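# Fit the fritted funnel onto the clamped filter flask

## Task

Mount the glass fritted funnel on top of the filter flask held in the stand clamp, arranged as in the reference picture named manual. At the end the flask must stand upright and the clamp must still grip it firmly. The stand is loose on the bench. The task fails if either glass piece breaks, which happens with a hard squeeze or knock or a drop of more than a few centimetres. It also fails if the flask is pushed hard down onto the stand, or if its thin side arm is squeezed, pressed or bent with force.

## Robot and tools

Robot: two arms, left_arm with a left hand and right_arm with a right hand. Each sits on its own carriage on a single floor track along y at x = 0. left_rail carries left_arm and is always the one at larger y; right_rail carries right_arm. Each arm base is at x = 0, y = that carriage's position_m, z = 0.04 m, facing +x.

Scene frame (used in results): fixed to the table, z = 0 on the table top, +z up, +x the direction the arms face, +y to their left, y = 0 mid-track. The table edge is at x = 0.17 m. Positions are in metres, orientation as a wxyz quaternion.

Hand point: a spot 0.05 m in front of the palm, 0.15 m from the wrist flange, level with the index finger. Its +z runs along straight fingers, +y out of the palm, +x across the palm away from the thumb on the right hand (toward the thumb on the left hand). Straight fingers extend about 0.06-0.07 m past it. A wrist bracket on the little-finger side can strike things, and the wrist may hang well below the hand point and meet the table first.

execute_actions(actions, cameras): runs a list of actions. Each action may hold "rows" (1 to 15 rows, each used for one 1/30 s control step), "steps" (1 to 450, default 15, at least the number of rows), "until" (stop conditions on left_rail/right_rail fields, or {"all":{"status":"ended"}} / {"any":...}; numbers need a comparison like [">=", 0.5]), and device commands for left_rail/right_rail (position_m, speed_m_s 0.01-1, acceleration_factor 0.1-1, or {"stop": true}). position_m range: left_rail -0.8 to 1.5, right_rail -1.5 to 0.8; keep the carriages at least 0.78 m apart. To drive a carriage, send position_m, then an action with until position_status != moving. Let it arrive before placing its hand.

A row is one flat list of 28 numbers, each in [-1, 1], covering both arms even if one stays still: left_arm dx, dy, dz, rx, ry, rz, then left_gripper little, ring, middle, index, thumb_bend, thumb_turn, force_limit, speed, then the same 14 for right_arm and right_gripper. dx..rz are an offset, not a pose: they count from that arm's Hand target as it was when the action began, in the Hand target's own axes, with 1.0 = 0.6 m or 180 degrees; rx, ry, rz form one rotation vector. Every row in an action counts from that same start, and the next action starts from the new Hand target, so repeating an offset moves further. All zeros means hold the current Hand target. Ramp offsets gradually (about 0.01 more per row is 0.18 m/s) to avoid jerks.

Hand numbers: fingers +1 straight/open, -1 curled; thumb_bend +1 straight, -1 bent; thumb_turn +1 beside the palm, -1 opposite the fingers. force_limit maps -1..+1 to about 0..10 N at a fingertip (15 N thumb); speed maps -1 to near zero up to full at +0.48. With the thumb turned in front, the hand grips objects roughly 0.035-0.065 m thick. For a soft grip on glass, close slowly (speed -0.94 or lower) with a low force_limit. To keep a hand unchanged, repeat its last eight sent numbers. A motor that stalls locks; to loosen, send a target more open than hand_measured.

move(target, speed, blend, stop_force, zero, blocking, cameras): plans straight paths. target is one 28-number row or a list of up to 15 such rows, each offset from the Hand targets at the move's start (not from the previous target), same axes and scale as rows. speed: m/s, 0.002-3.2, default 0.25, one value or one per target. blend: corner rounding in m for lists. stop_force: 4-120 N, ends an arm's path on a push against its motion; zero (true by default) re-zeros first. blocking=false returns early; then call wait or stop before more rows or moves. The move: line reports the ending (done, off_target, held, fault...) and limits (paced, held). Paths ignore obstacles and the other arm.

wait(seconds 0-10): lets time run with last commands. stop(): brakes a running move. zoom_image(camera, region [x0,y0,x1,y1], at most 504x504 px): closer look at a camera's newest image. show_instructions(): shows the reference pages. zero_wrist_force(arm): re-zeros that arm's wrist sensor. finished_scene(scene): ends the scene, irreversibly.

Cameras: cam_high, cam_low, cam_over_left, cam_over_middle, cam_over_right, cam_left_wrist, cam_right_wrist. Images come with an empty actions list or when named in cameras.

Results give per-arm end_effector position, quaternion and velocities, Hand target, Joint positions (rail m, then six joints in rad), joint torques, Wrist force/torque in the hand's own axes (plus the peak since last shown), hand_measured, hand_stopped_by (moving, target, force, stalled, fault), hand_load_n (a drop to about 0 means a lost grip), motor temperatures, and carriage position_m, position_status (moving, done, contact_stop, time_out, stopped, stopped_with_arm, stopped_for_other_arm, stopped_for_other_carriage) and position_answer (taken/not_taken).

Avoid: squeezing or knocking the flask or funnel, dropping either more than a few cm, pressing down on the flask or clamp (the stand can slide or tip), touching or loading the side arm, bumping the two arms together, and anything leaving the table. Arms are stiff: commanding even slightly past a firm contact can trip a torque or force fault (about 150 N), which freezes the arm for 10 s. Approach slowly, use stop_force near contact, and release the funnel only once it sits still on the flask.

Each tool is called after ">>>" as name([rows], argument=value, ...), one row to a line, values as JSON.

Reference images:

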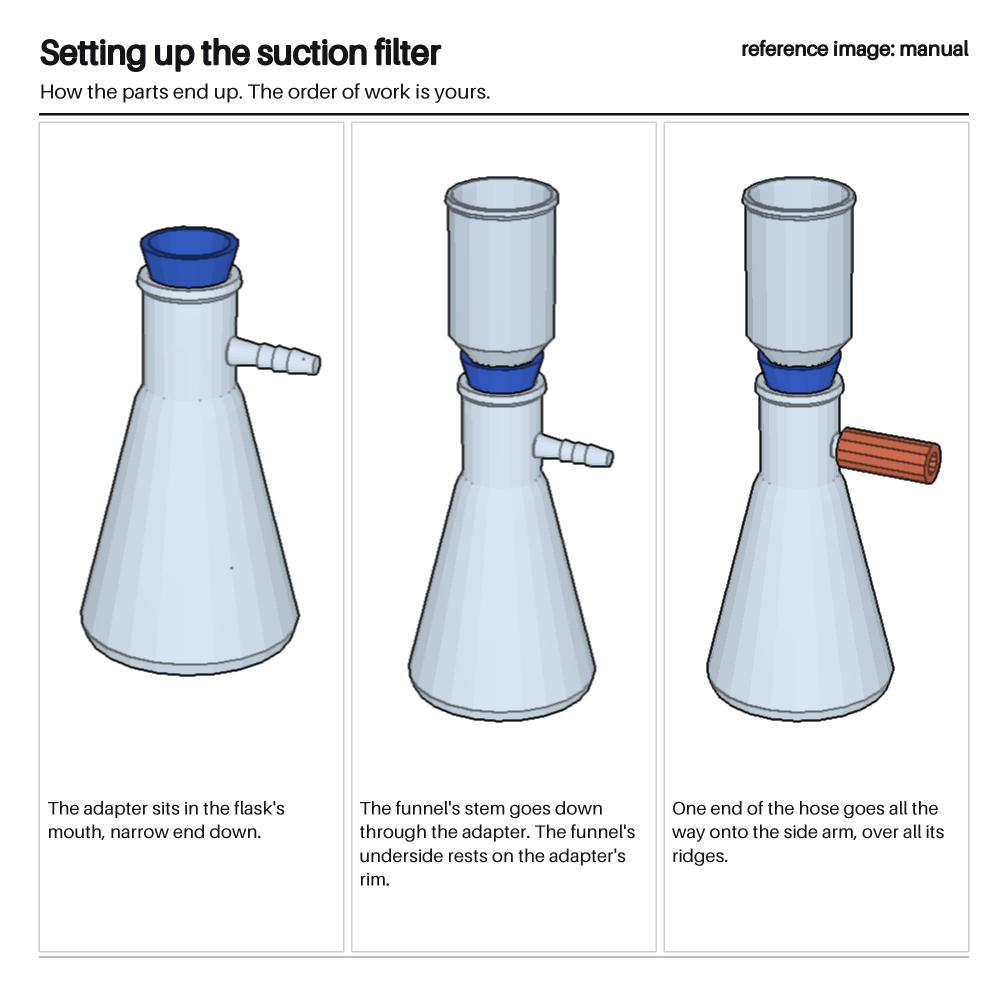

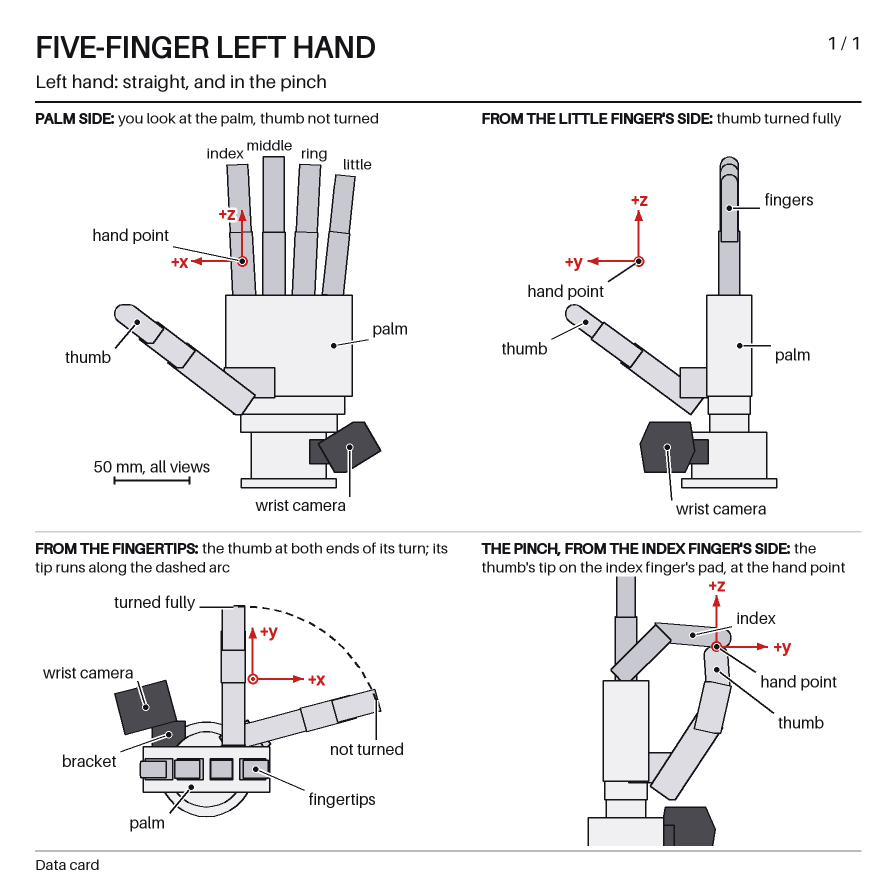

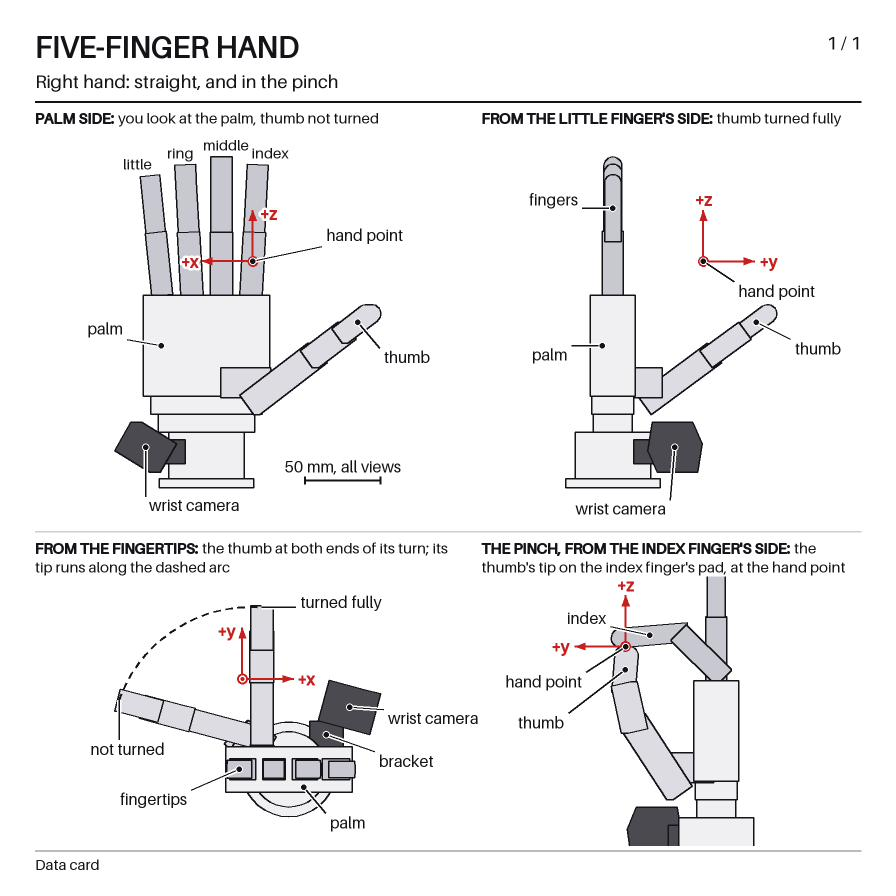

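## Session

>>> execute_actions(actions=[])

Scene clock: 0.00 s.
left_arm: end_effector_position=(+0.3860, +1.4181, +0.6206) hand_measured=(+1.000, +1.000, +1.000, +1.000, +1.000, +1.000) hand_load_n=(+0.5, +0.0, +0.0, +0.0, +0.0, +0.0) hand_stopped_by=(target, target, target, target, target, target) hand_force_limit=0.00 hand_speed=-0.80 end_effector_quat_wxyz=(+0.000, +1.000, +0.000, +0.000) | right_arm: end_effector_position=(+0.3860, -1.1149, +0.6206) hand_measured=(+1.000, +1.000, +1.000, +1.000, +1.000, +1.000) hand_load_n=(+0.0, +0.0, +0.0, +0.0, +0.0, +0.0) hand_stopped_by=(target, target, target, target, target, target) hand_force_limit=0.00 hand_speed=-0.80 end_effector_quat_wxyz=(+0.000, +0.000, +1.000, +0.000)
Joint positions: left_arm=[1.399 -0.281 -1.782 1.662 1.69 1.571 1.29] | right_arm=[-1.254 -0.28 -1.782 1.662 1.69 1.571 -1.851]
Joint velocities: within noise
Joint torques (N m): no reading
Motor temperatures (°C): left_arm=[33 30 27 34 33 33] | right_arm=[31 26 29 40 32 36]
Wrist force (N): no reading
Wrist torque (N m): no reading
Wrist force, peak (N): no reading
Hand target: left_arm +0.3860, +1.4181, +0.6206; +0.000, +1.000, +0.000, +0.000 | right_arm +0.3860, -1.1149, +0.6206; +0.000, +0.000, +1.000, +0.000
left_rail: position_m=1.399 position_status=done
right_rail: position_m=-1.254 position_status=done

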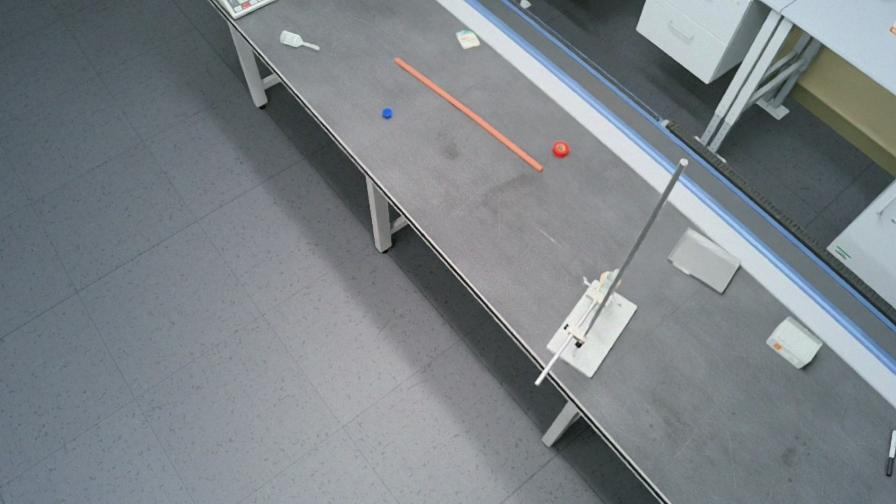

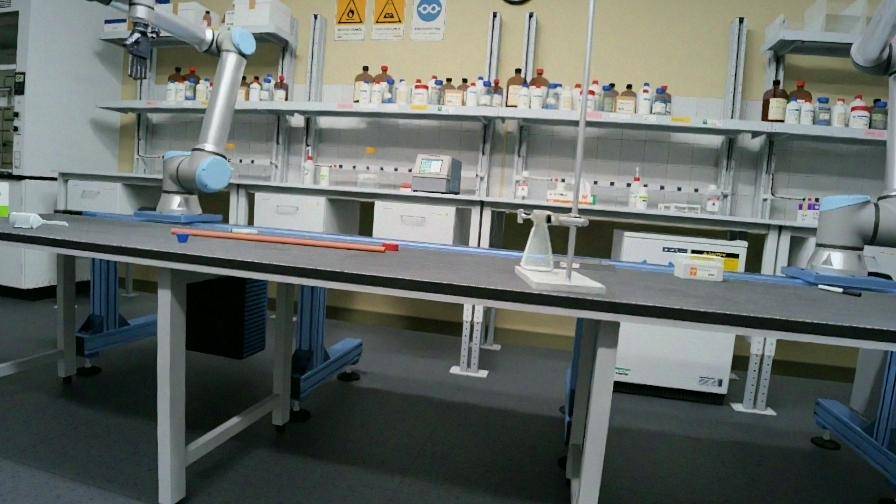

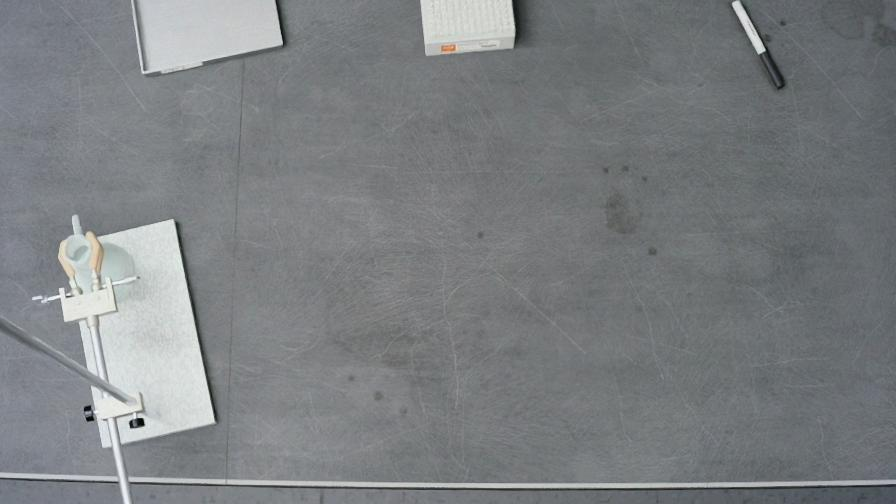

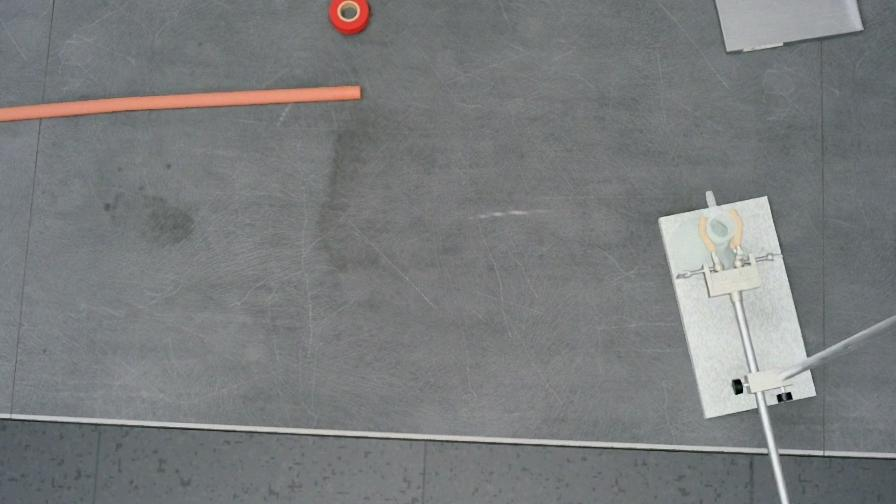

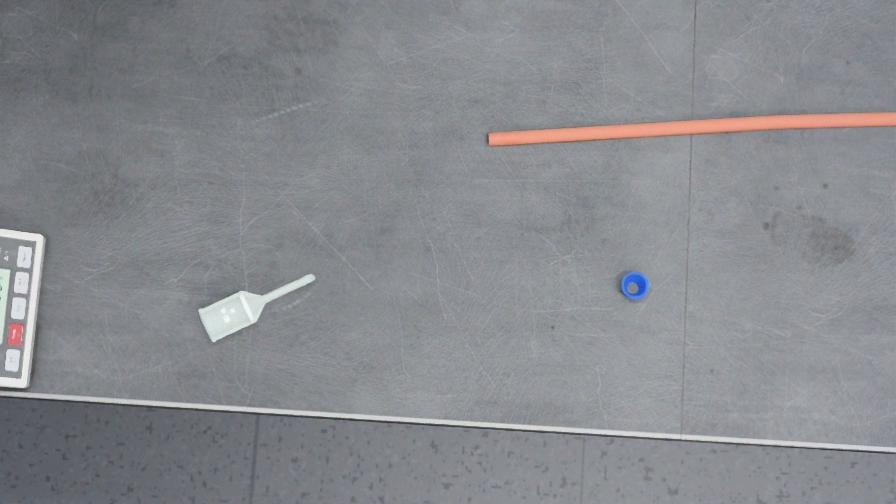

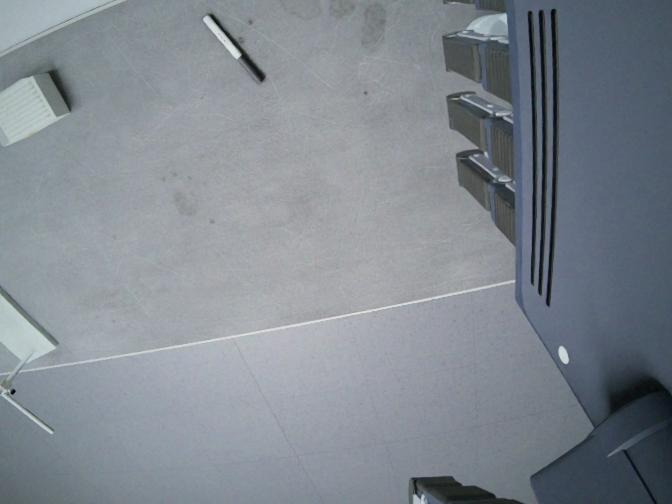

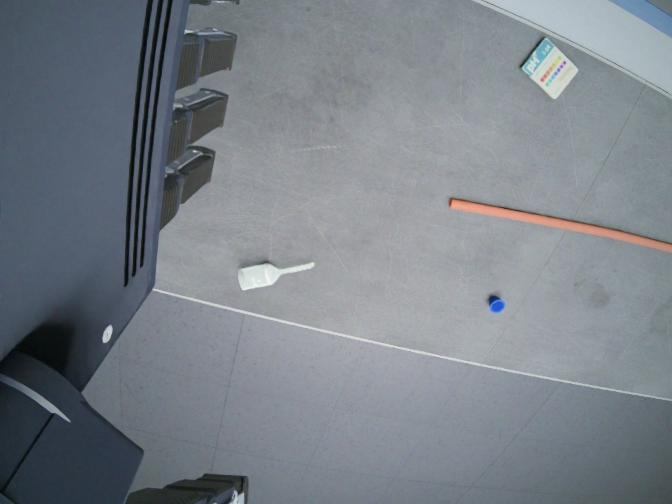

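>>> zoom_image(camera="cam_over_middle", region=[640, 170, 850, 430])

>>> zoom_image(camera="cam_low", region=[500, 190, 630, 300])

>>> zoom_image(camera="cam_over_right", region=[180, 240, 340, 360])

>>> zoom_image(camera="cam_over_right", region=[590, 250, 680, 320])

>>> zoom_image(camera="cam_high", region=[520, 150, 700, 390])

Scaled by 1.938 from the camera's 896x504 image, which has a finer 1280x720 frame.

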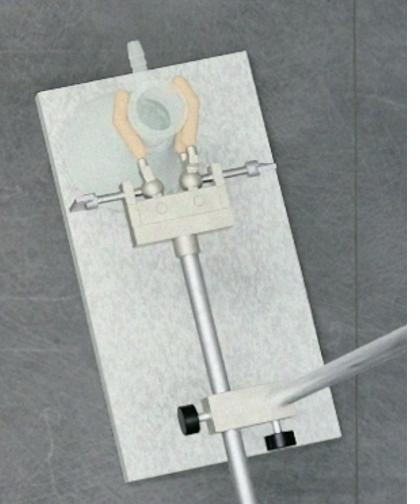

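Scaled by 3.877 from the camera's 896x504 image, which has a finer 1280x720 frame.

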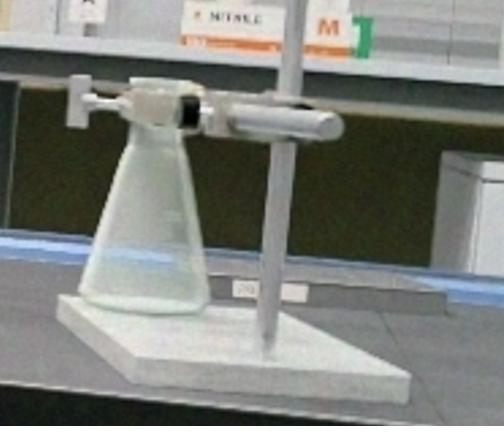

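Scaled by 3.150 from the camera's 896x504 image, which has a finer 1280x720 frame.

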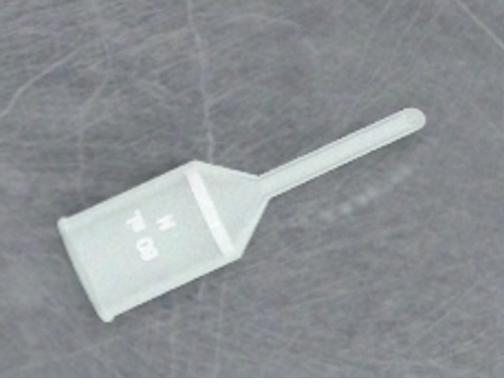

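Scaled by 5.600 from the camera's 896x504 image, which has a finer 1280x720 frame.

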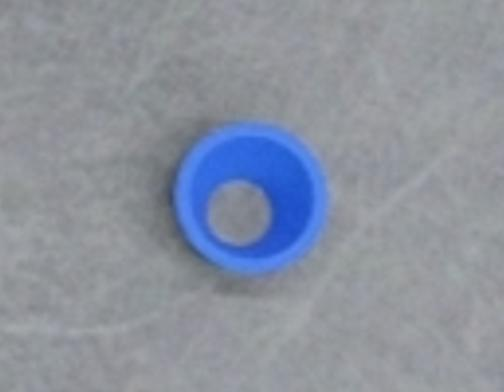

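Scaled by 2.100 from the camera's 896x504 image, which has a finer 1280x720 frame.

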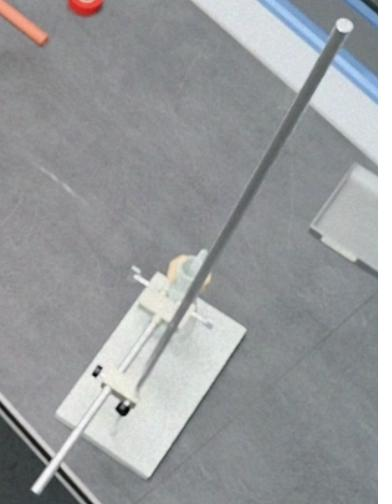

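>>> zoom_image(camera="cam_over_middle", region=[680, 180, 780, 300])

>>> zoom_image(camera="cam_over_left", region=[20, 200, 150, 330])

>>> zoom_image(camera="cam_over_middle", region=[280, 60, 380, 130])

>>> zoom_image(camera="cam_low", region=[510, 195, 610, 245])

>>> zoom_image(camera="cam_high", region=[570, 250, 640, 320])

>>> zoom_image(camera="cam_low", region=[150, 210, 410, 270])

Scaled by 4.200 from the camera's 896x504 image, which has a finer 1280x720 frame.

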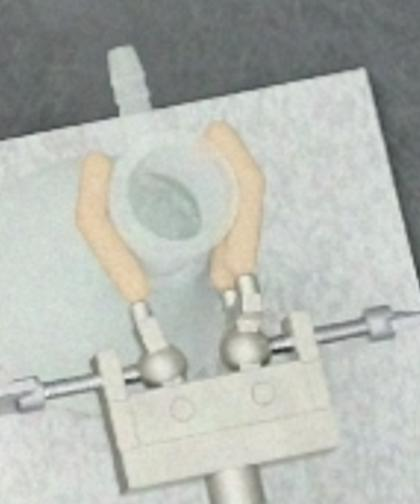

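Scaled by 3.877 from the camera's 896x504 image, which has a finer 1280x720 frame.

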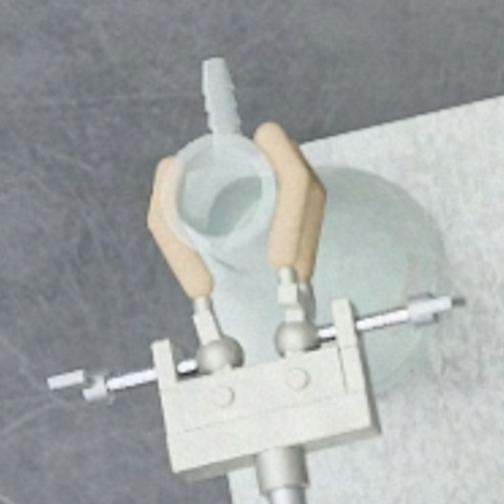

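Scaled by 5.040 from the camera's 896x504 image, which has a finer 1280x720 frame.

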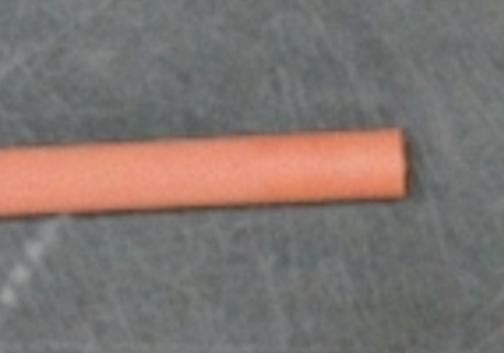

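Scaled by 5.040 from the camera's 896x504 image, which has a finer 1280x720 frame.

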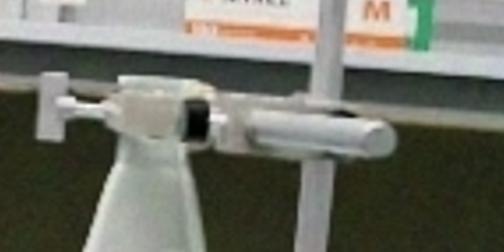

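Scaled by 7.200 from the camera's 896x504 image, which has a finer 1280x720 frame.

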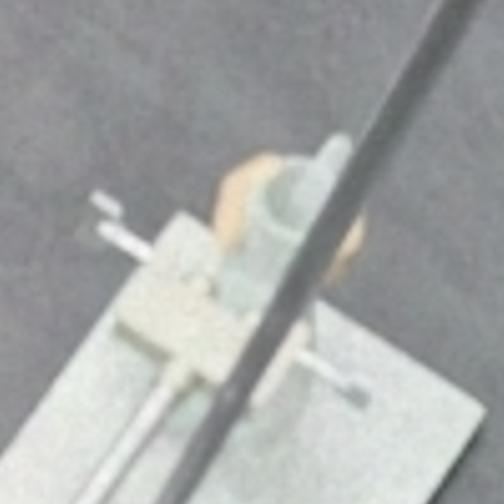

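Scaled by 1.938 from the camera's 896x504 image, which has a finer 1280x720 frame.

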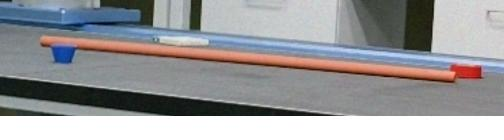

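>>> execute_actions([
  {"left_rail": {"position_m": 1.15}, "right_rail": {"position_m": -0.7}, "steps": 150, "until": {"all": {"status": "ended"}}},
])

>>> move(target=[0.107,0.698,0.367,-0.258,0.258,0.45,1,1,1,1,1,1,0,-0.8,-0.023,0.668,0.533,0.3228,-0.3228,-0.4209,0.3,0.3,0.3,0.3,0.3,-1,0,0], speed=0.4, cameras=["all"])

Scene clock: 208.10 s.
left_arm: end_effector_position=(+0.3860, +1.1687, +0.6206) hand_measured=(+1.000, +1.000, +1.000, +1.000, +1.000, +1.000) hand_load_n=(+0.0, +0.0, +0.0, +0.0, +0.0, +0.0) hand_stopped_by=(target, target, target, target, target, target) hand_force_limit=0.00 hand_speed=-0.80 end_effector_quat_wxyz=(+0.000, +1.000, +0.000, +0.000) | right_arm: end_effector_position=(+0.3860, -0.5609, +0.6206) hand_measured=(+1.000, +1.000, +1.000, +1.000, +1.000, +1.000) hand_load_n=(+0.0, +0.0, +0.0, +0.0, +0.0, +0.0) hand_stopped_by=(target, target, target, target, target, target) hand_force_limit=0.00 hand_speed=-0.80 end_effector_quat_wxyz=(+0.000, +0.000, +1.000, +0.000)
Joint positions: left_arm=[1.15 -0.28 -1.782 1.662 1.69 1.571 1.29] | right_arm=[-0.7 -0.28 -1.782 1.662 1.69 1.571 -1.851]
Joint torques (N m): left_arm=[-1.81 -21.73 -42.23 3.82 -0.22 0.03] | right_arm=[3.01 -23.17 -41.16 4.3 0.01 0.11]
Wrist force (N): left_arm=[-0.2 0.4 -0.1] | right_arm=[0.1 -0.5 0.1]
Wrist torque (N m): left_arm=[0.07 0.03 -0.03] | right_arm=[-0.09 -0.02 -0.01]
Wrist force, peak (N): left_arm=[0.0 1.6 0.1] | right_arm=[0.5 -1.5 0.6]
Hand target: left_arm +0.3860, +1.1687, +0.6206; +0.000, +1.000, +0.000, +0.000 | right_arm +0.3860, -0.5609, +0.6206; +0.000, +0.000, +1.000, +0.000
left_rail: position_m=1.150 position_status=done
right_rail: position_m=-0.700 position_status=done

Scene clock: 211.40 s.
left_arm: end_effector_position=(+0.4502, +0.7499, +0.4005) hand_measured=(+1.000, +1.000, +1.000, +1.000, +1.000, +1.000) hand_load_n=(+0.0, +0.0, +0.0, +0.0, +0.0, +0.0) hand_stopped_by=(target, target, target, target, target, target) hand_force_limit=0.00 hand_speed=-0.80 end_effector_quat_wxyz=(+0.352, +0.614, -0.613, +0.352) | right_arm: end_effector_position=(+0.3998, -0.1601, +0.3008) hand_measured=(+0.300, +0.300, +0.300, +0.300, +0.300, -1.000) hand_load_n=(-0.5, +0.0, +0.0, +0.0, +0.0, +0.0) hand_stopped_by=(target, target, target, target, target, target) hand_force_limit=0.00 hand_speed=0.00 end_effector_quat_wxyz=(-0.430, +0.561, -0.561, +0.430)
Joint positions: left_arm=[1.15 -0.626 -1.46 1.885 0.36 2.345 2.18] | right_arm=[-0.7 0.938 -1.469 2.007 -0.112 2.463 -2.802]
Joint torques (N m): left_arm=[-12.48 -37.07 -51.6 -1.33 3.24 4.03] | right_arm=[8.53 -70.57 -24.01 -3.11 -2.19 -3.07]
Wrist force (N): left_arm=[0.8 0.3 -0.4] | right_arm=[-0.2 -1.1 1.1]
Wrist torque (N m): left_arm=[-0.06 -0.08 -0.09] | right_arm=[-0.07 -0.07 -0.05]
Wrist force, peak (N): left_arm=[0.8 -0.4 0.9] | right_arm=[-1.0 -1.7 2.0]
Hand target: left_arm +0.4502, +0.7499, +0.4004; +0.352, +0.614, -0.613, +0.352 | right_arm +0.3998, -0.1601, +0.3008; -0.430, +0.561, -0.561, +0.430
Off the commanded pose: left_arm 0.000 m, 0 deg | right_arm 0.000 m, 0 deg.
left_rail: position_m=1.150 position_status=done
right_rail: position_m=-0.700 position_status=done
move: done
camera_calibration:
cam_left_wrist: T_world_to_cam=[[0.976763, -0.0950988, 0.192069, -0.44666], [-0.191075, 0.019538, 0.981381, -0.324972], [-0.0970808, -0.995276, 0.000913044, 0.898758], [0, 0, 0, 1]] pos_world=[0.461439, 0.858385, 0.403891]
cam_right_wrist: T_world_to_cam=[[-0.260585, -0.29684, -0.918685, 0.329491], [-0.526562, 0.841269, -0.122466, 0.383244], [0.809214, 0.451832, -0.375527, -0.0235616], [0, 0, 0, 1]] pos_world=[0.306729, -0.21396, 0.340785]

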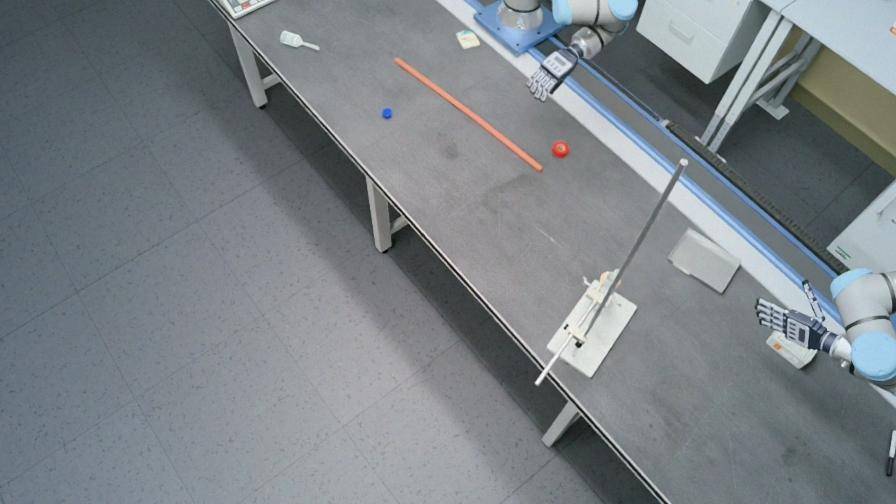

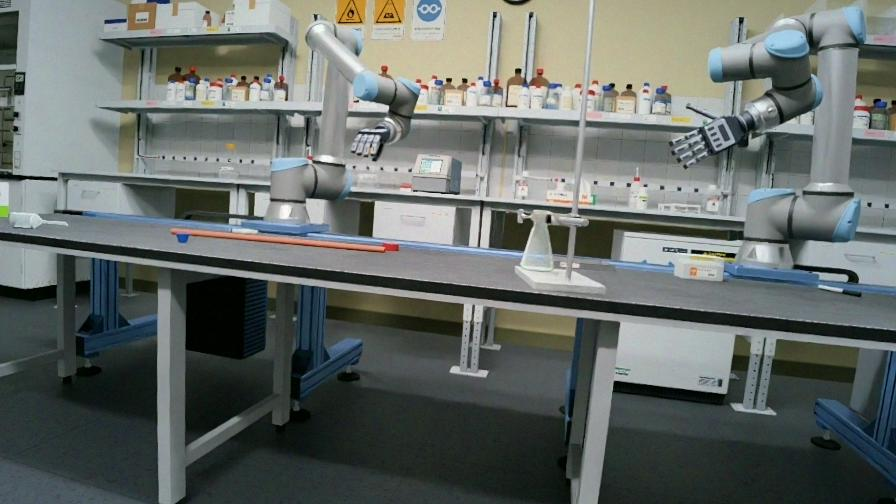

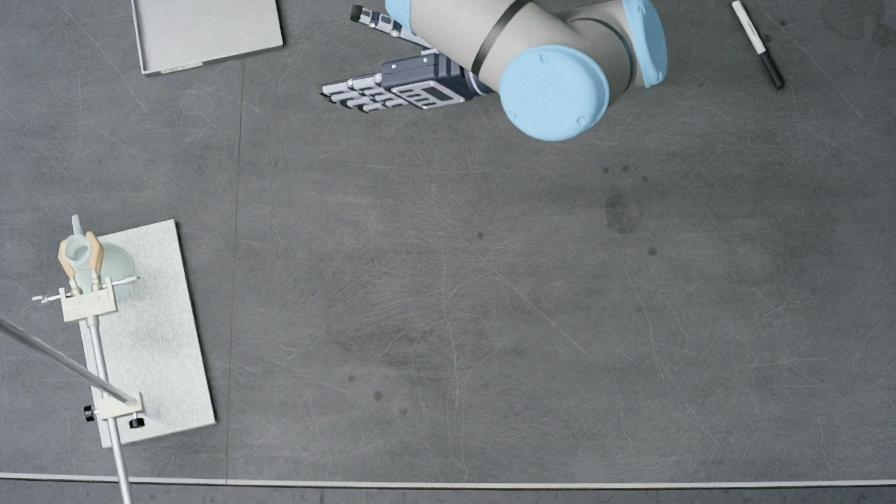

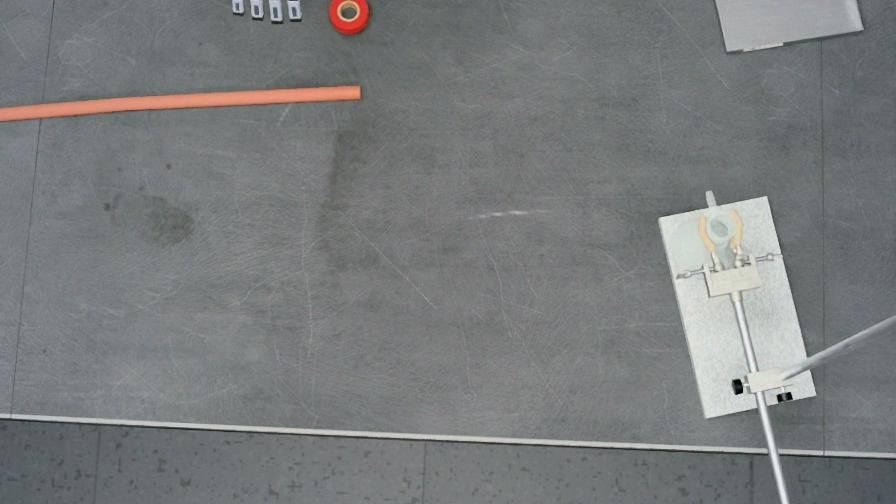

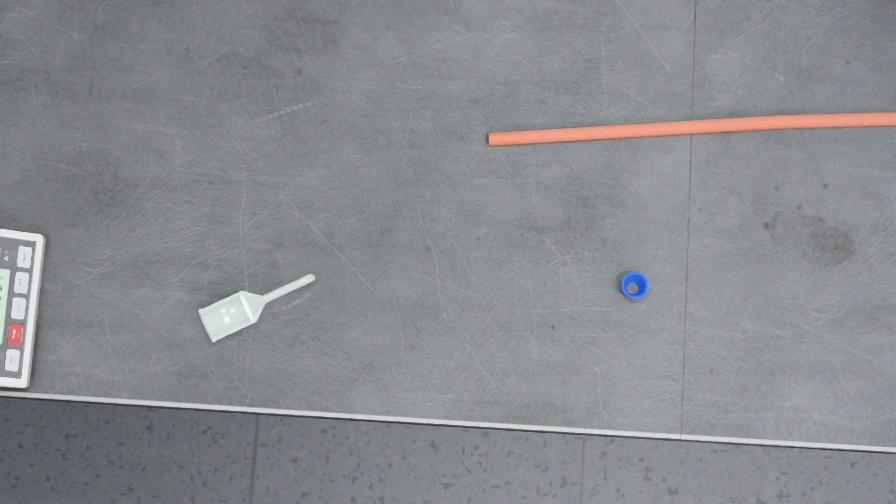

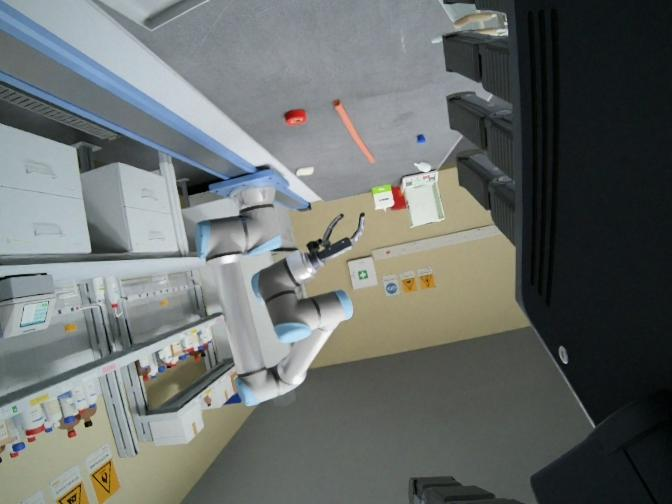

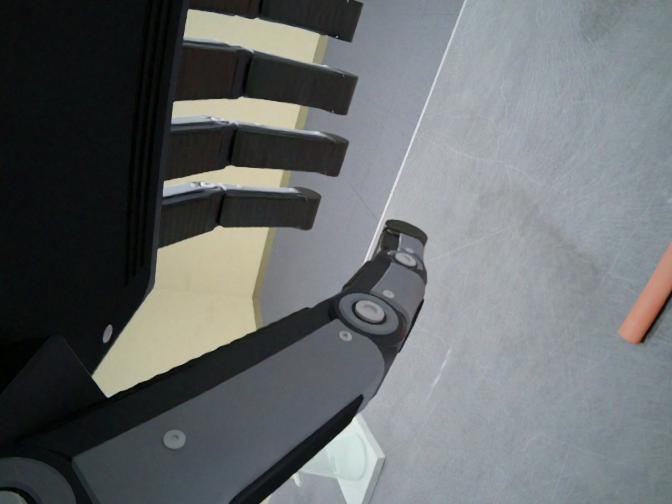

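>>> move(target=[-0.235,-0.232,0.44,0,0,0,1,1,1,1,1,1,0,-0.8,0,0,0,0,-0.0284,-0.0076,0.3,0.3,0.3,0.3,0.3,-1,0,0], speed=0.3, cameras=["cam_left_wrist"])

>>> zoom_image(camera="cam_left_wrist", region=[240, 130, 500, 330])

Scene clock: 223.40 s.
left_arm: end_effector_position=(+0.5893, +0.5936, +0.1454) hand_measured=(+1.000, +1.000, +1.000, +1.000, +1.000, +1.000) hand_load_n=(+0.0, +0.0, +0.0, +0.0, +0.0, -0.5) hand_stopped_by=(target, target, target, target, target, target) hand_force_limit=0.00 hand_speed=-0.80 end_effector_quat_wxyz=(+0.352, +0.614, -0.613, +0.352) | right_arm: end_effector_position=(+0.3998, -0.1601, +0.3008) hand_measured=(+0.300, +0.300, +0.300, +0.300, +0.300, -1.000) hand_load_n=(+0.0, +0.0, +0.0, +0.0, +0.0, +0.0) hand_stopped_by=(target, target, target, target, target, target) hand_force_limit=0.00 hand_speed=0.00 end_effector_quat_wxyz=(-0.450, +0.586, -0.534, +0.410)
Joint positions: left_arm=[1.15 -0.69 -0.958 1.685 0.017 2.299 2.119] | right_arm=[-0.7 0.904 -1.514 2.051 -0.166 2.347 -2.875]
Joint torques (N m): left_arm=[-13.91 -72.59 -44.4 -1.37 -1.96 -4.05] | right_arm=[-9.86 -63.14 -24.64 -3.15 -2.7 -3.07]
Wrist force (N): left_arm=[1.0 -0.3 0.0] | right_arm=[-0.3 -0.9 0.9]
Wrist torque (N m): left_arm=[-0.15 -0.13 0.19] | right_arm=[0.01 -0.07 -0.04]
Wrist force, peak (N): left_arm=[1.5 0.7 -1.9] | right_arm=[-0.4 -1.6 1.7]
Hand target: left_arm +0.5894, +0.5935, +0.1453; +0.352, +0.614, -0.613, +0.352 | right_arm +0.3998, -0.1601, +0.3008; -0.450, +0.586, -0.534, +0.410
Off the commanded pose: left_arm 0.000 m, 0 deg | right_arm 0.000 m, 0 deg.
left_rail: position_m=1.150 position_status=done
right_rail: position_m=-0.700 position_status=done
move: done
camera_calibration:
cam_left_wrist: T_world_to_cam=[[0.976763, -0.0950988, 0.192069, -0.548395], [-0.191075, 0.019538, 0.981381, -0.0449898], [-0.0970808, -0.995276, 0.000913044, 0.756933], [0, 0, 0, 1]] pos_world=[0.600539, 0.702085, 0.148791]
Images, in order (width x height): cam_left_wrist 672x504.

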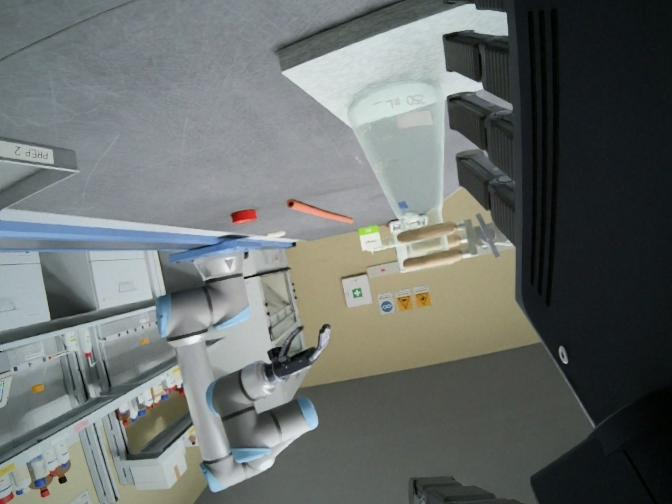

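Scaled by 1.938 from the camera's 672x504 image, which has a finer 960x720 frame.

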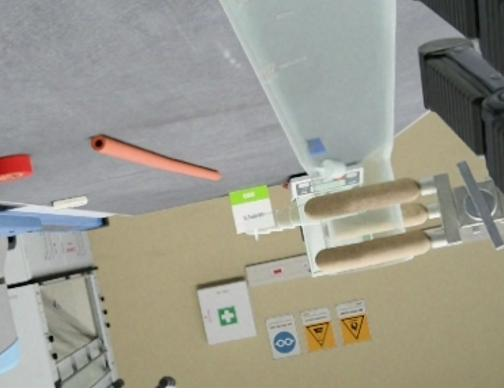

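>>> zoom_image(camera="cam_left_wrist", region=[350, 190, 450, 290])

Scaled by 5.040 from the camera's 672x504 image, which has a finer 960x720 frame.

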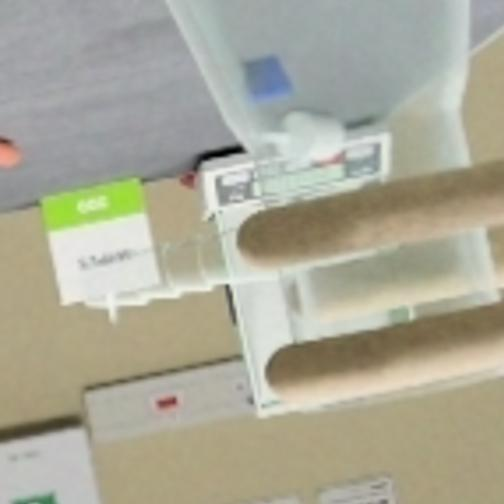

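>>> move(target=[0,0,0,0,0,0,1,1,1,1,1,1,0,-0.8,-0.2267,0.4148,0.1971,0,0,0,0.3,0.3,0.3,0.3,0.1,-1,0,0], speed=0.3, cameras=["cam_right_wrist", "cam_over_middle"])

Scene clock: 263.17 s.
left_arm: end_effector_position=(+0.5894, +0.5935, +0.1453) hand_measured=(+1.000, +1.000, +1.000, +1.000, +1.000, +1.000) hand_load_n=(+0.0, +0.0, -0.5, +0.0, +0.0, +0.0) hand_stopped_by=(target, target, target, target, target, target) hand_force_limit=0.00 hand_speed=-0.80 end_effector_quat_wxyz=(+0.352, +0.614, -0.613, +0.352) | right_arm: end_effector_position=(+0.4367, -0.0202, +0.0299) hand_measured=(+0.300, +0.300, +0.300, +0.300, +0.100, -1.000) hand_load_n=(+0.0, +0.0, +0.0, +0.0, +0.0, +0.0) hand_stopped_by=(target, target, target, target, target, target) hand_force_limit=0.00 hand_speed=0.00 end_effector_quat_wxyz=(-0.450, +0.586, -0.534, +0.410)
Joint positions: left_arm=[1.15 -0.69 -0.958 1.685 0.017 2.298 2.119] | right_arm=[-0.7 0.996 -0.976 1.914 -0.529 2.432 -2.824]
Joint torques (N m): left_arm=[-10.42 -71.38 -43.27 -0.94 -2.1 -3.62] | right_arm=[16.07 -56.78 -42.16 -3.18 3.89 3.17]
Wrist force (N): left_arm=[0.7 -0.3 0.4] | right_arm=[-0.9 -0.7 2.0]
Wrist torque (N m): left_arm=[-0.17 -0.08 0.18] | right_arm=[-0.04 -0.03 -0.32]
Wrist force, peak (N): left_arm=[1.3 -0.5 0.4] | right_arm=[0.5 -2.5 0.8]
Hand target: left_arm +0.5894, +0.5935, +0.1453; +0.352, +0.614, -0.613, +0.352 | right_arm +0.4367, -0.0201, +0.0298; -0.450, +0.586, -0.534, +0.410
Off the commanded pose: left_arm 0.000 m, 0 deg | right_arm 0.000 m, 0 deg.
left_rail: position_m=1.150 position_status=done
right_rail: position_m=-0.700 position_status=done
move: done
camera_calibration:
cam_right_wrist: T_world_to_cam=[[-0.231978, -0.319583, -0.918723, 0.118739], [-0.601961, 0.789075, -0.122488, 0.283703], [0.764087, 0.524621, -0.375425, -0.197252], [0, 0, 0, 1]] pos_world=[0.349041, -0.0824332, 0.0697853]
Images, in order (width x height): cam_over_middle 896x504, cam_right_wrist 672x504.

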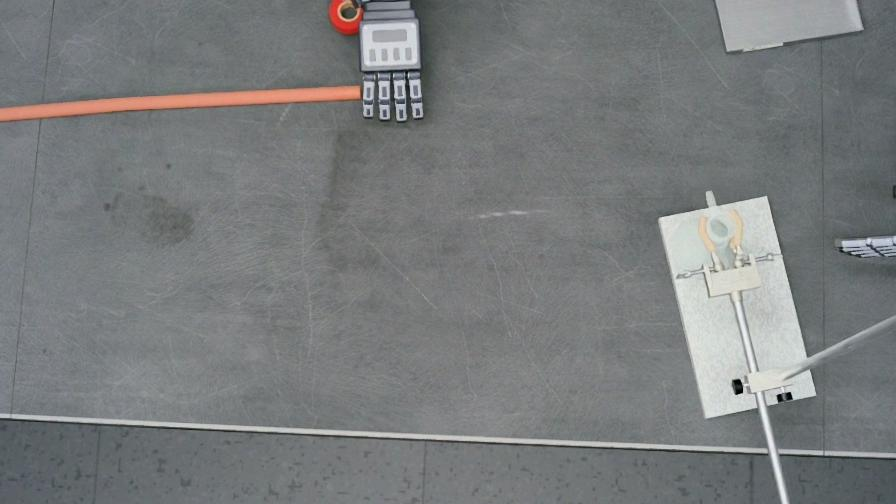

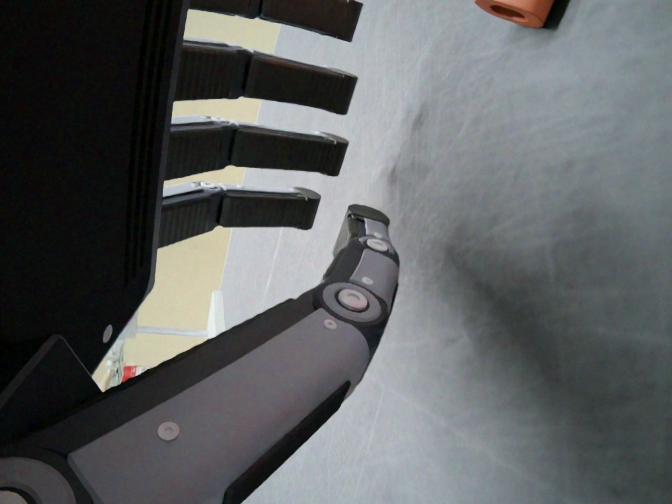

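>>> move(target=[0,0,0,0,0,0,1,1,1,1,1,1,0,-0.8,0,0.0563,0.0151,0,0,0,0.3,0.3,0.3,0.3,0.1,-1,0,0], speed=0.015, stop_force=4)

Scene clock: 268.17 s.
left_arm: end_effector_position=(+0.5894, +0.5935, +0.1453) hand_measured=(+1.000, +1.000, +1.000, +1.000, +1.000, +1.000) hand_load_n=(+0.0, +0.0, +0.0, +0.0, +0.0, +0.0) hand_stopped_by=(target, target, target, target, target, target) hand_force_limit=0.00 hand_speed=-0.80 end_effector_quat_wxyz=(+0.352, +0.614, -0.613, +0.352) | right_arm: end_effector_position=(+0.4367, -0.0202, +0.0099) hand_measured=(+0.300, +0.300, +0.300, +0.300, +0.100, -1.000) hand_load_n=(+0.0, -0.5, +0.5, +0.0, +0.0, +0.0) hand_stopped_by=(target, target, target, target, target, target) hand_force_limit=0.00 hand_speed=0.00 end_effector_quat_wxyz=(-0.450, +0.587, -0.534, +0.410)
Joint positions: left_arm=[1.15 -0.69 -0.958 1.685 0.017 2.298 2.119] | right_arm=[-0.7 0.996 -0.947 1.916 -0.559 2.432 -2.824]
Joint torques (N m): left_arm=[-12.15 -72.93 -44.33 0.39 -1.48 -3.26] | right_arm=[0.84 -93.69 -21.5 4.41 -1.71 2.83]
Wrist force (N): left_arm=[0.8 -0.5 0.1] | right_arm=[-0.7 -5.3 -1.4]
Wrist torque (N m): left_arm=[-0.18 -0.10 0.19] | right_arm=[0.06 -0.03 -0.38]
Wrist force, peak (N): left_arm=[1.4 -0.4 -0.1] | right_arm=[1.0 -17.9 -12.1]
Hand target: left_arm +0.5894, +0.5935, +0.1453; +0.352, +0.614, -0.613, +0.352 | right_arm +0.4367, -0.0201, +0.0099; -0.450, +0.586, -0.534, +0.410 (not the last commanded pose)
Off the commanded pose: left_arm 0.000 m, 0 deg | right_arm 0.015 m, 0 deg.
left_rail: position_m=1.150 position_status=done
right_rail: position_m=-0.700 position_status=done
move: contact (right_arm)

>>> move([
  [0,0,0,0,0,0,1,1,1,1,1,1,0,-0.8,0,-0.0805,-0.0216,0,0,0,0.3,0.3,0.3,0.3,0.1,-1,0,0],
  [0,0,0,0,0,0,1,1,1,1,1,1,0,-0.8,0.2043,-0.0742,-0.0447,0,0,0,0.3,0.3,0.3,0.3,0.1,-1,0,0],
  [0,0,0,0,0,0,1,1,1,1,1,1,0,-0.8,0.2043,0.0018,-0.0243,0,0,0,0.3,0.3,0.3,0.3,0.1,-1,0,0],
], speed=[0.15,0.2,0.05], blend=[0.015,0.01,0], cameras=["cam_right_wrist", "cam_over_middle"])

>>> zoom_image(camera="cam_over_middle", region=[240, 40, 400, 160])

Scene clock: 283.23 s.
left_arm: end_effector_position=(+0.5894, +0.5935, +0.1453) hand_measured=(+1.000, +1.000, +1.000, +1.000, +1.000, +1.000) hand_load_n=(+0.0, +0.0, +0.0, +0.0, -0.5, +0.0) hand_stopped_by=(target, target, target, target, target, target) hand_force_limit=0.00 hand_speed=-0.80 end_effector_quat_wxyz=(+0.352, +0.614, -0.613, +0.352) | right_arm: end_effector_position=(+0.4338, -0.1435, +0.0128) hand_measured=(+0.300, +0.300, +0.300, +0.300, +0.100, -1.000) hand_load_n=(+0.0, +0.0, +0.0, +0.0, +0.0, +0.0) hand_stopped_by=(target, target, target, target, target, target) hand_force_limit=0.00 hand_speed=0.00 end_effector_quat_wxyz=(-0.450, +0.586, -0.534, +0.410)
Joint positions: left_arm=[1.15 -0.69 -0.958 1.685 0.017 2.298 2.119] | right_arm=[-0.7 0.872 -1.076 2.17 -0.733 2.317 -2.891]
Joint torques (N m): left_arm=[-10.09 -75.41 -44.03 1.09 -0.8 -2.88] | right_arm=[-9.16 -43.35 -7.04 -3.01 -2.59 -3.59]
Wrist force (N): left_arm=[0.9 -0.4 0.1] | right_arm=[-0.3 -1.8 1.3]
Wrist torque (N m): left_arm=[-0.17 -0.11 0.19] | right_arm=[-0.18 -0.07 -0.07]
Wrist force, peak (N): left_arm=[1.4 -0.6 0.1] | right_arm=[-0.7 -6.5 -1.9]
Hand target: left_arm +0.5894, +0.5935, +0.1453; +0.352, +0.614, -0.613, +0.352 | right_arm +0.4338, -0.1435, +0.0127; -0.450, +0.586, -0.534, +0.410
Off the commanded pose: left_arm 0.000 m, 0 deg | right_arm 0.000 m, 0 deg.
left_rail: position_m=1.150 position_status=done
right_rail: position_m=-0.700 position_status=done
move: done
camera_calibration:
cam_right_wrist: T_world_to_cam=[[-0.231978, -0.319583, -0.918723, 0.0629516], [-0.601961, 0.789075, -0.122488, 0.377156], [0.764087, 0.524621, -0.375425, -0.136771], [0, 0, 0, 1]] pos_world=[0.346141, -0.205733, 0.0526853]
Images, in order (width x height): cam_over_middle 896x504, cam_right_wrist 672x504.

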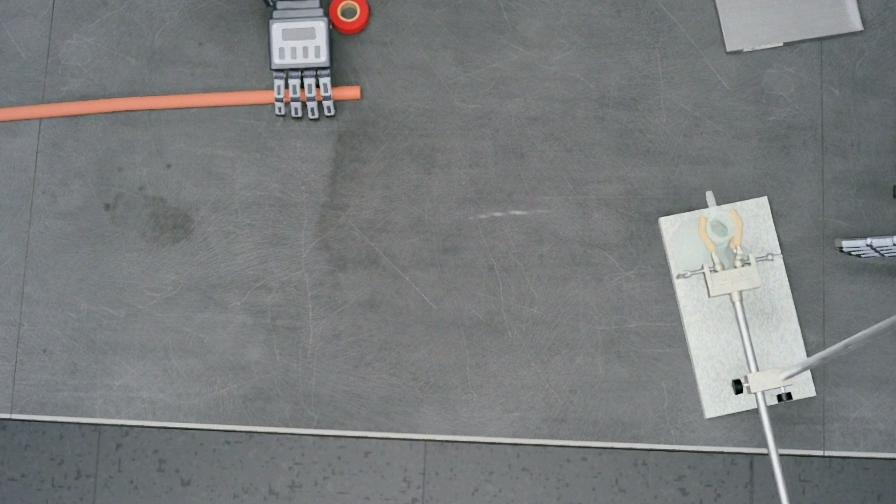

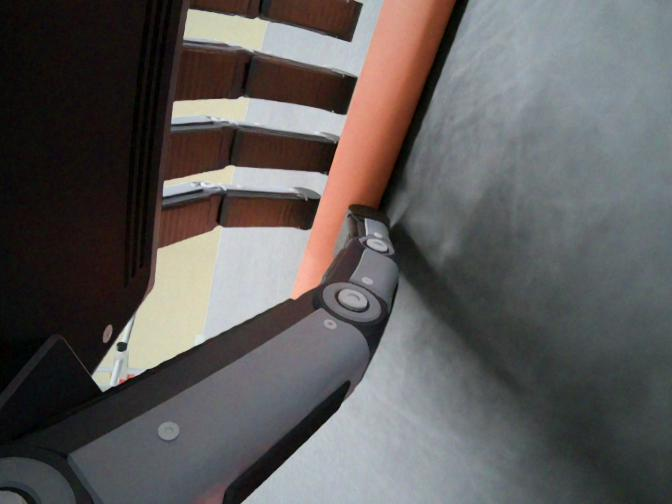

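Scaled by 3.150 from the camera's 896x504 image, which has a finer 1280x720 frame.

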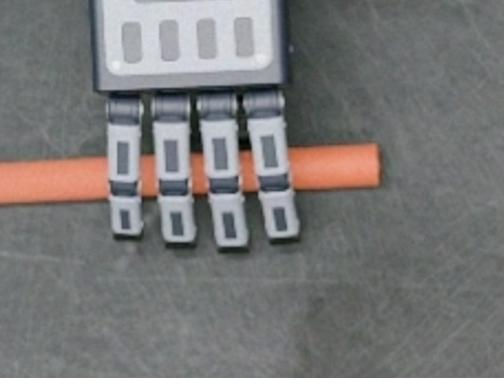

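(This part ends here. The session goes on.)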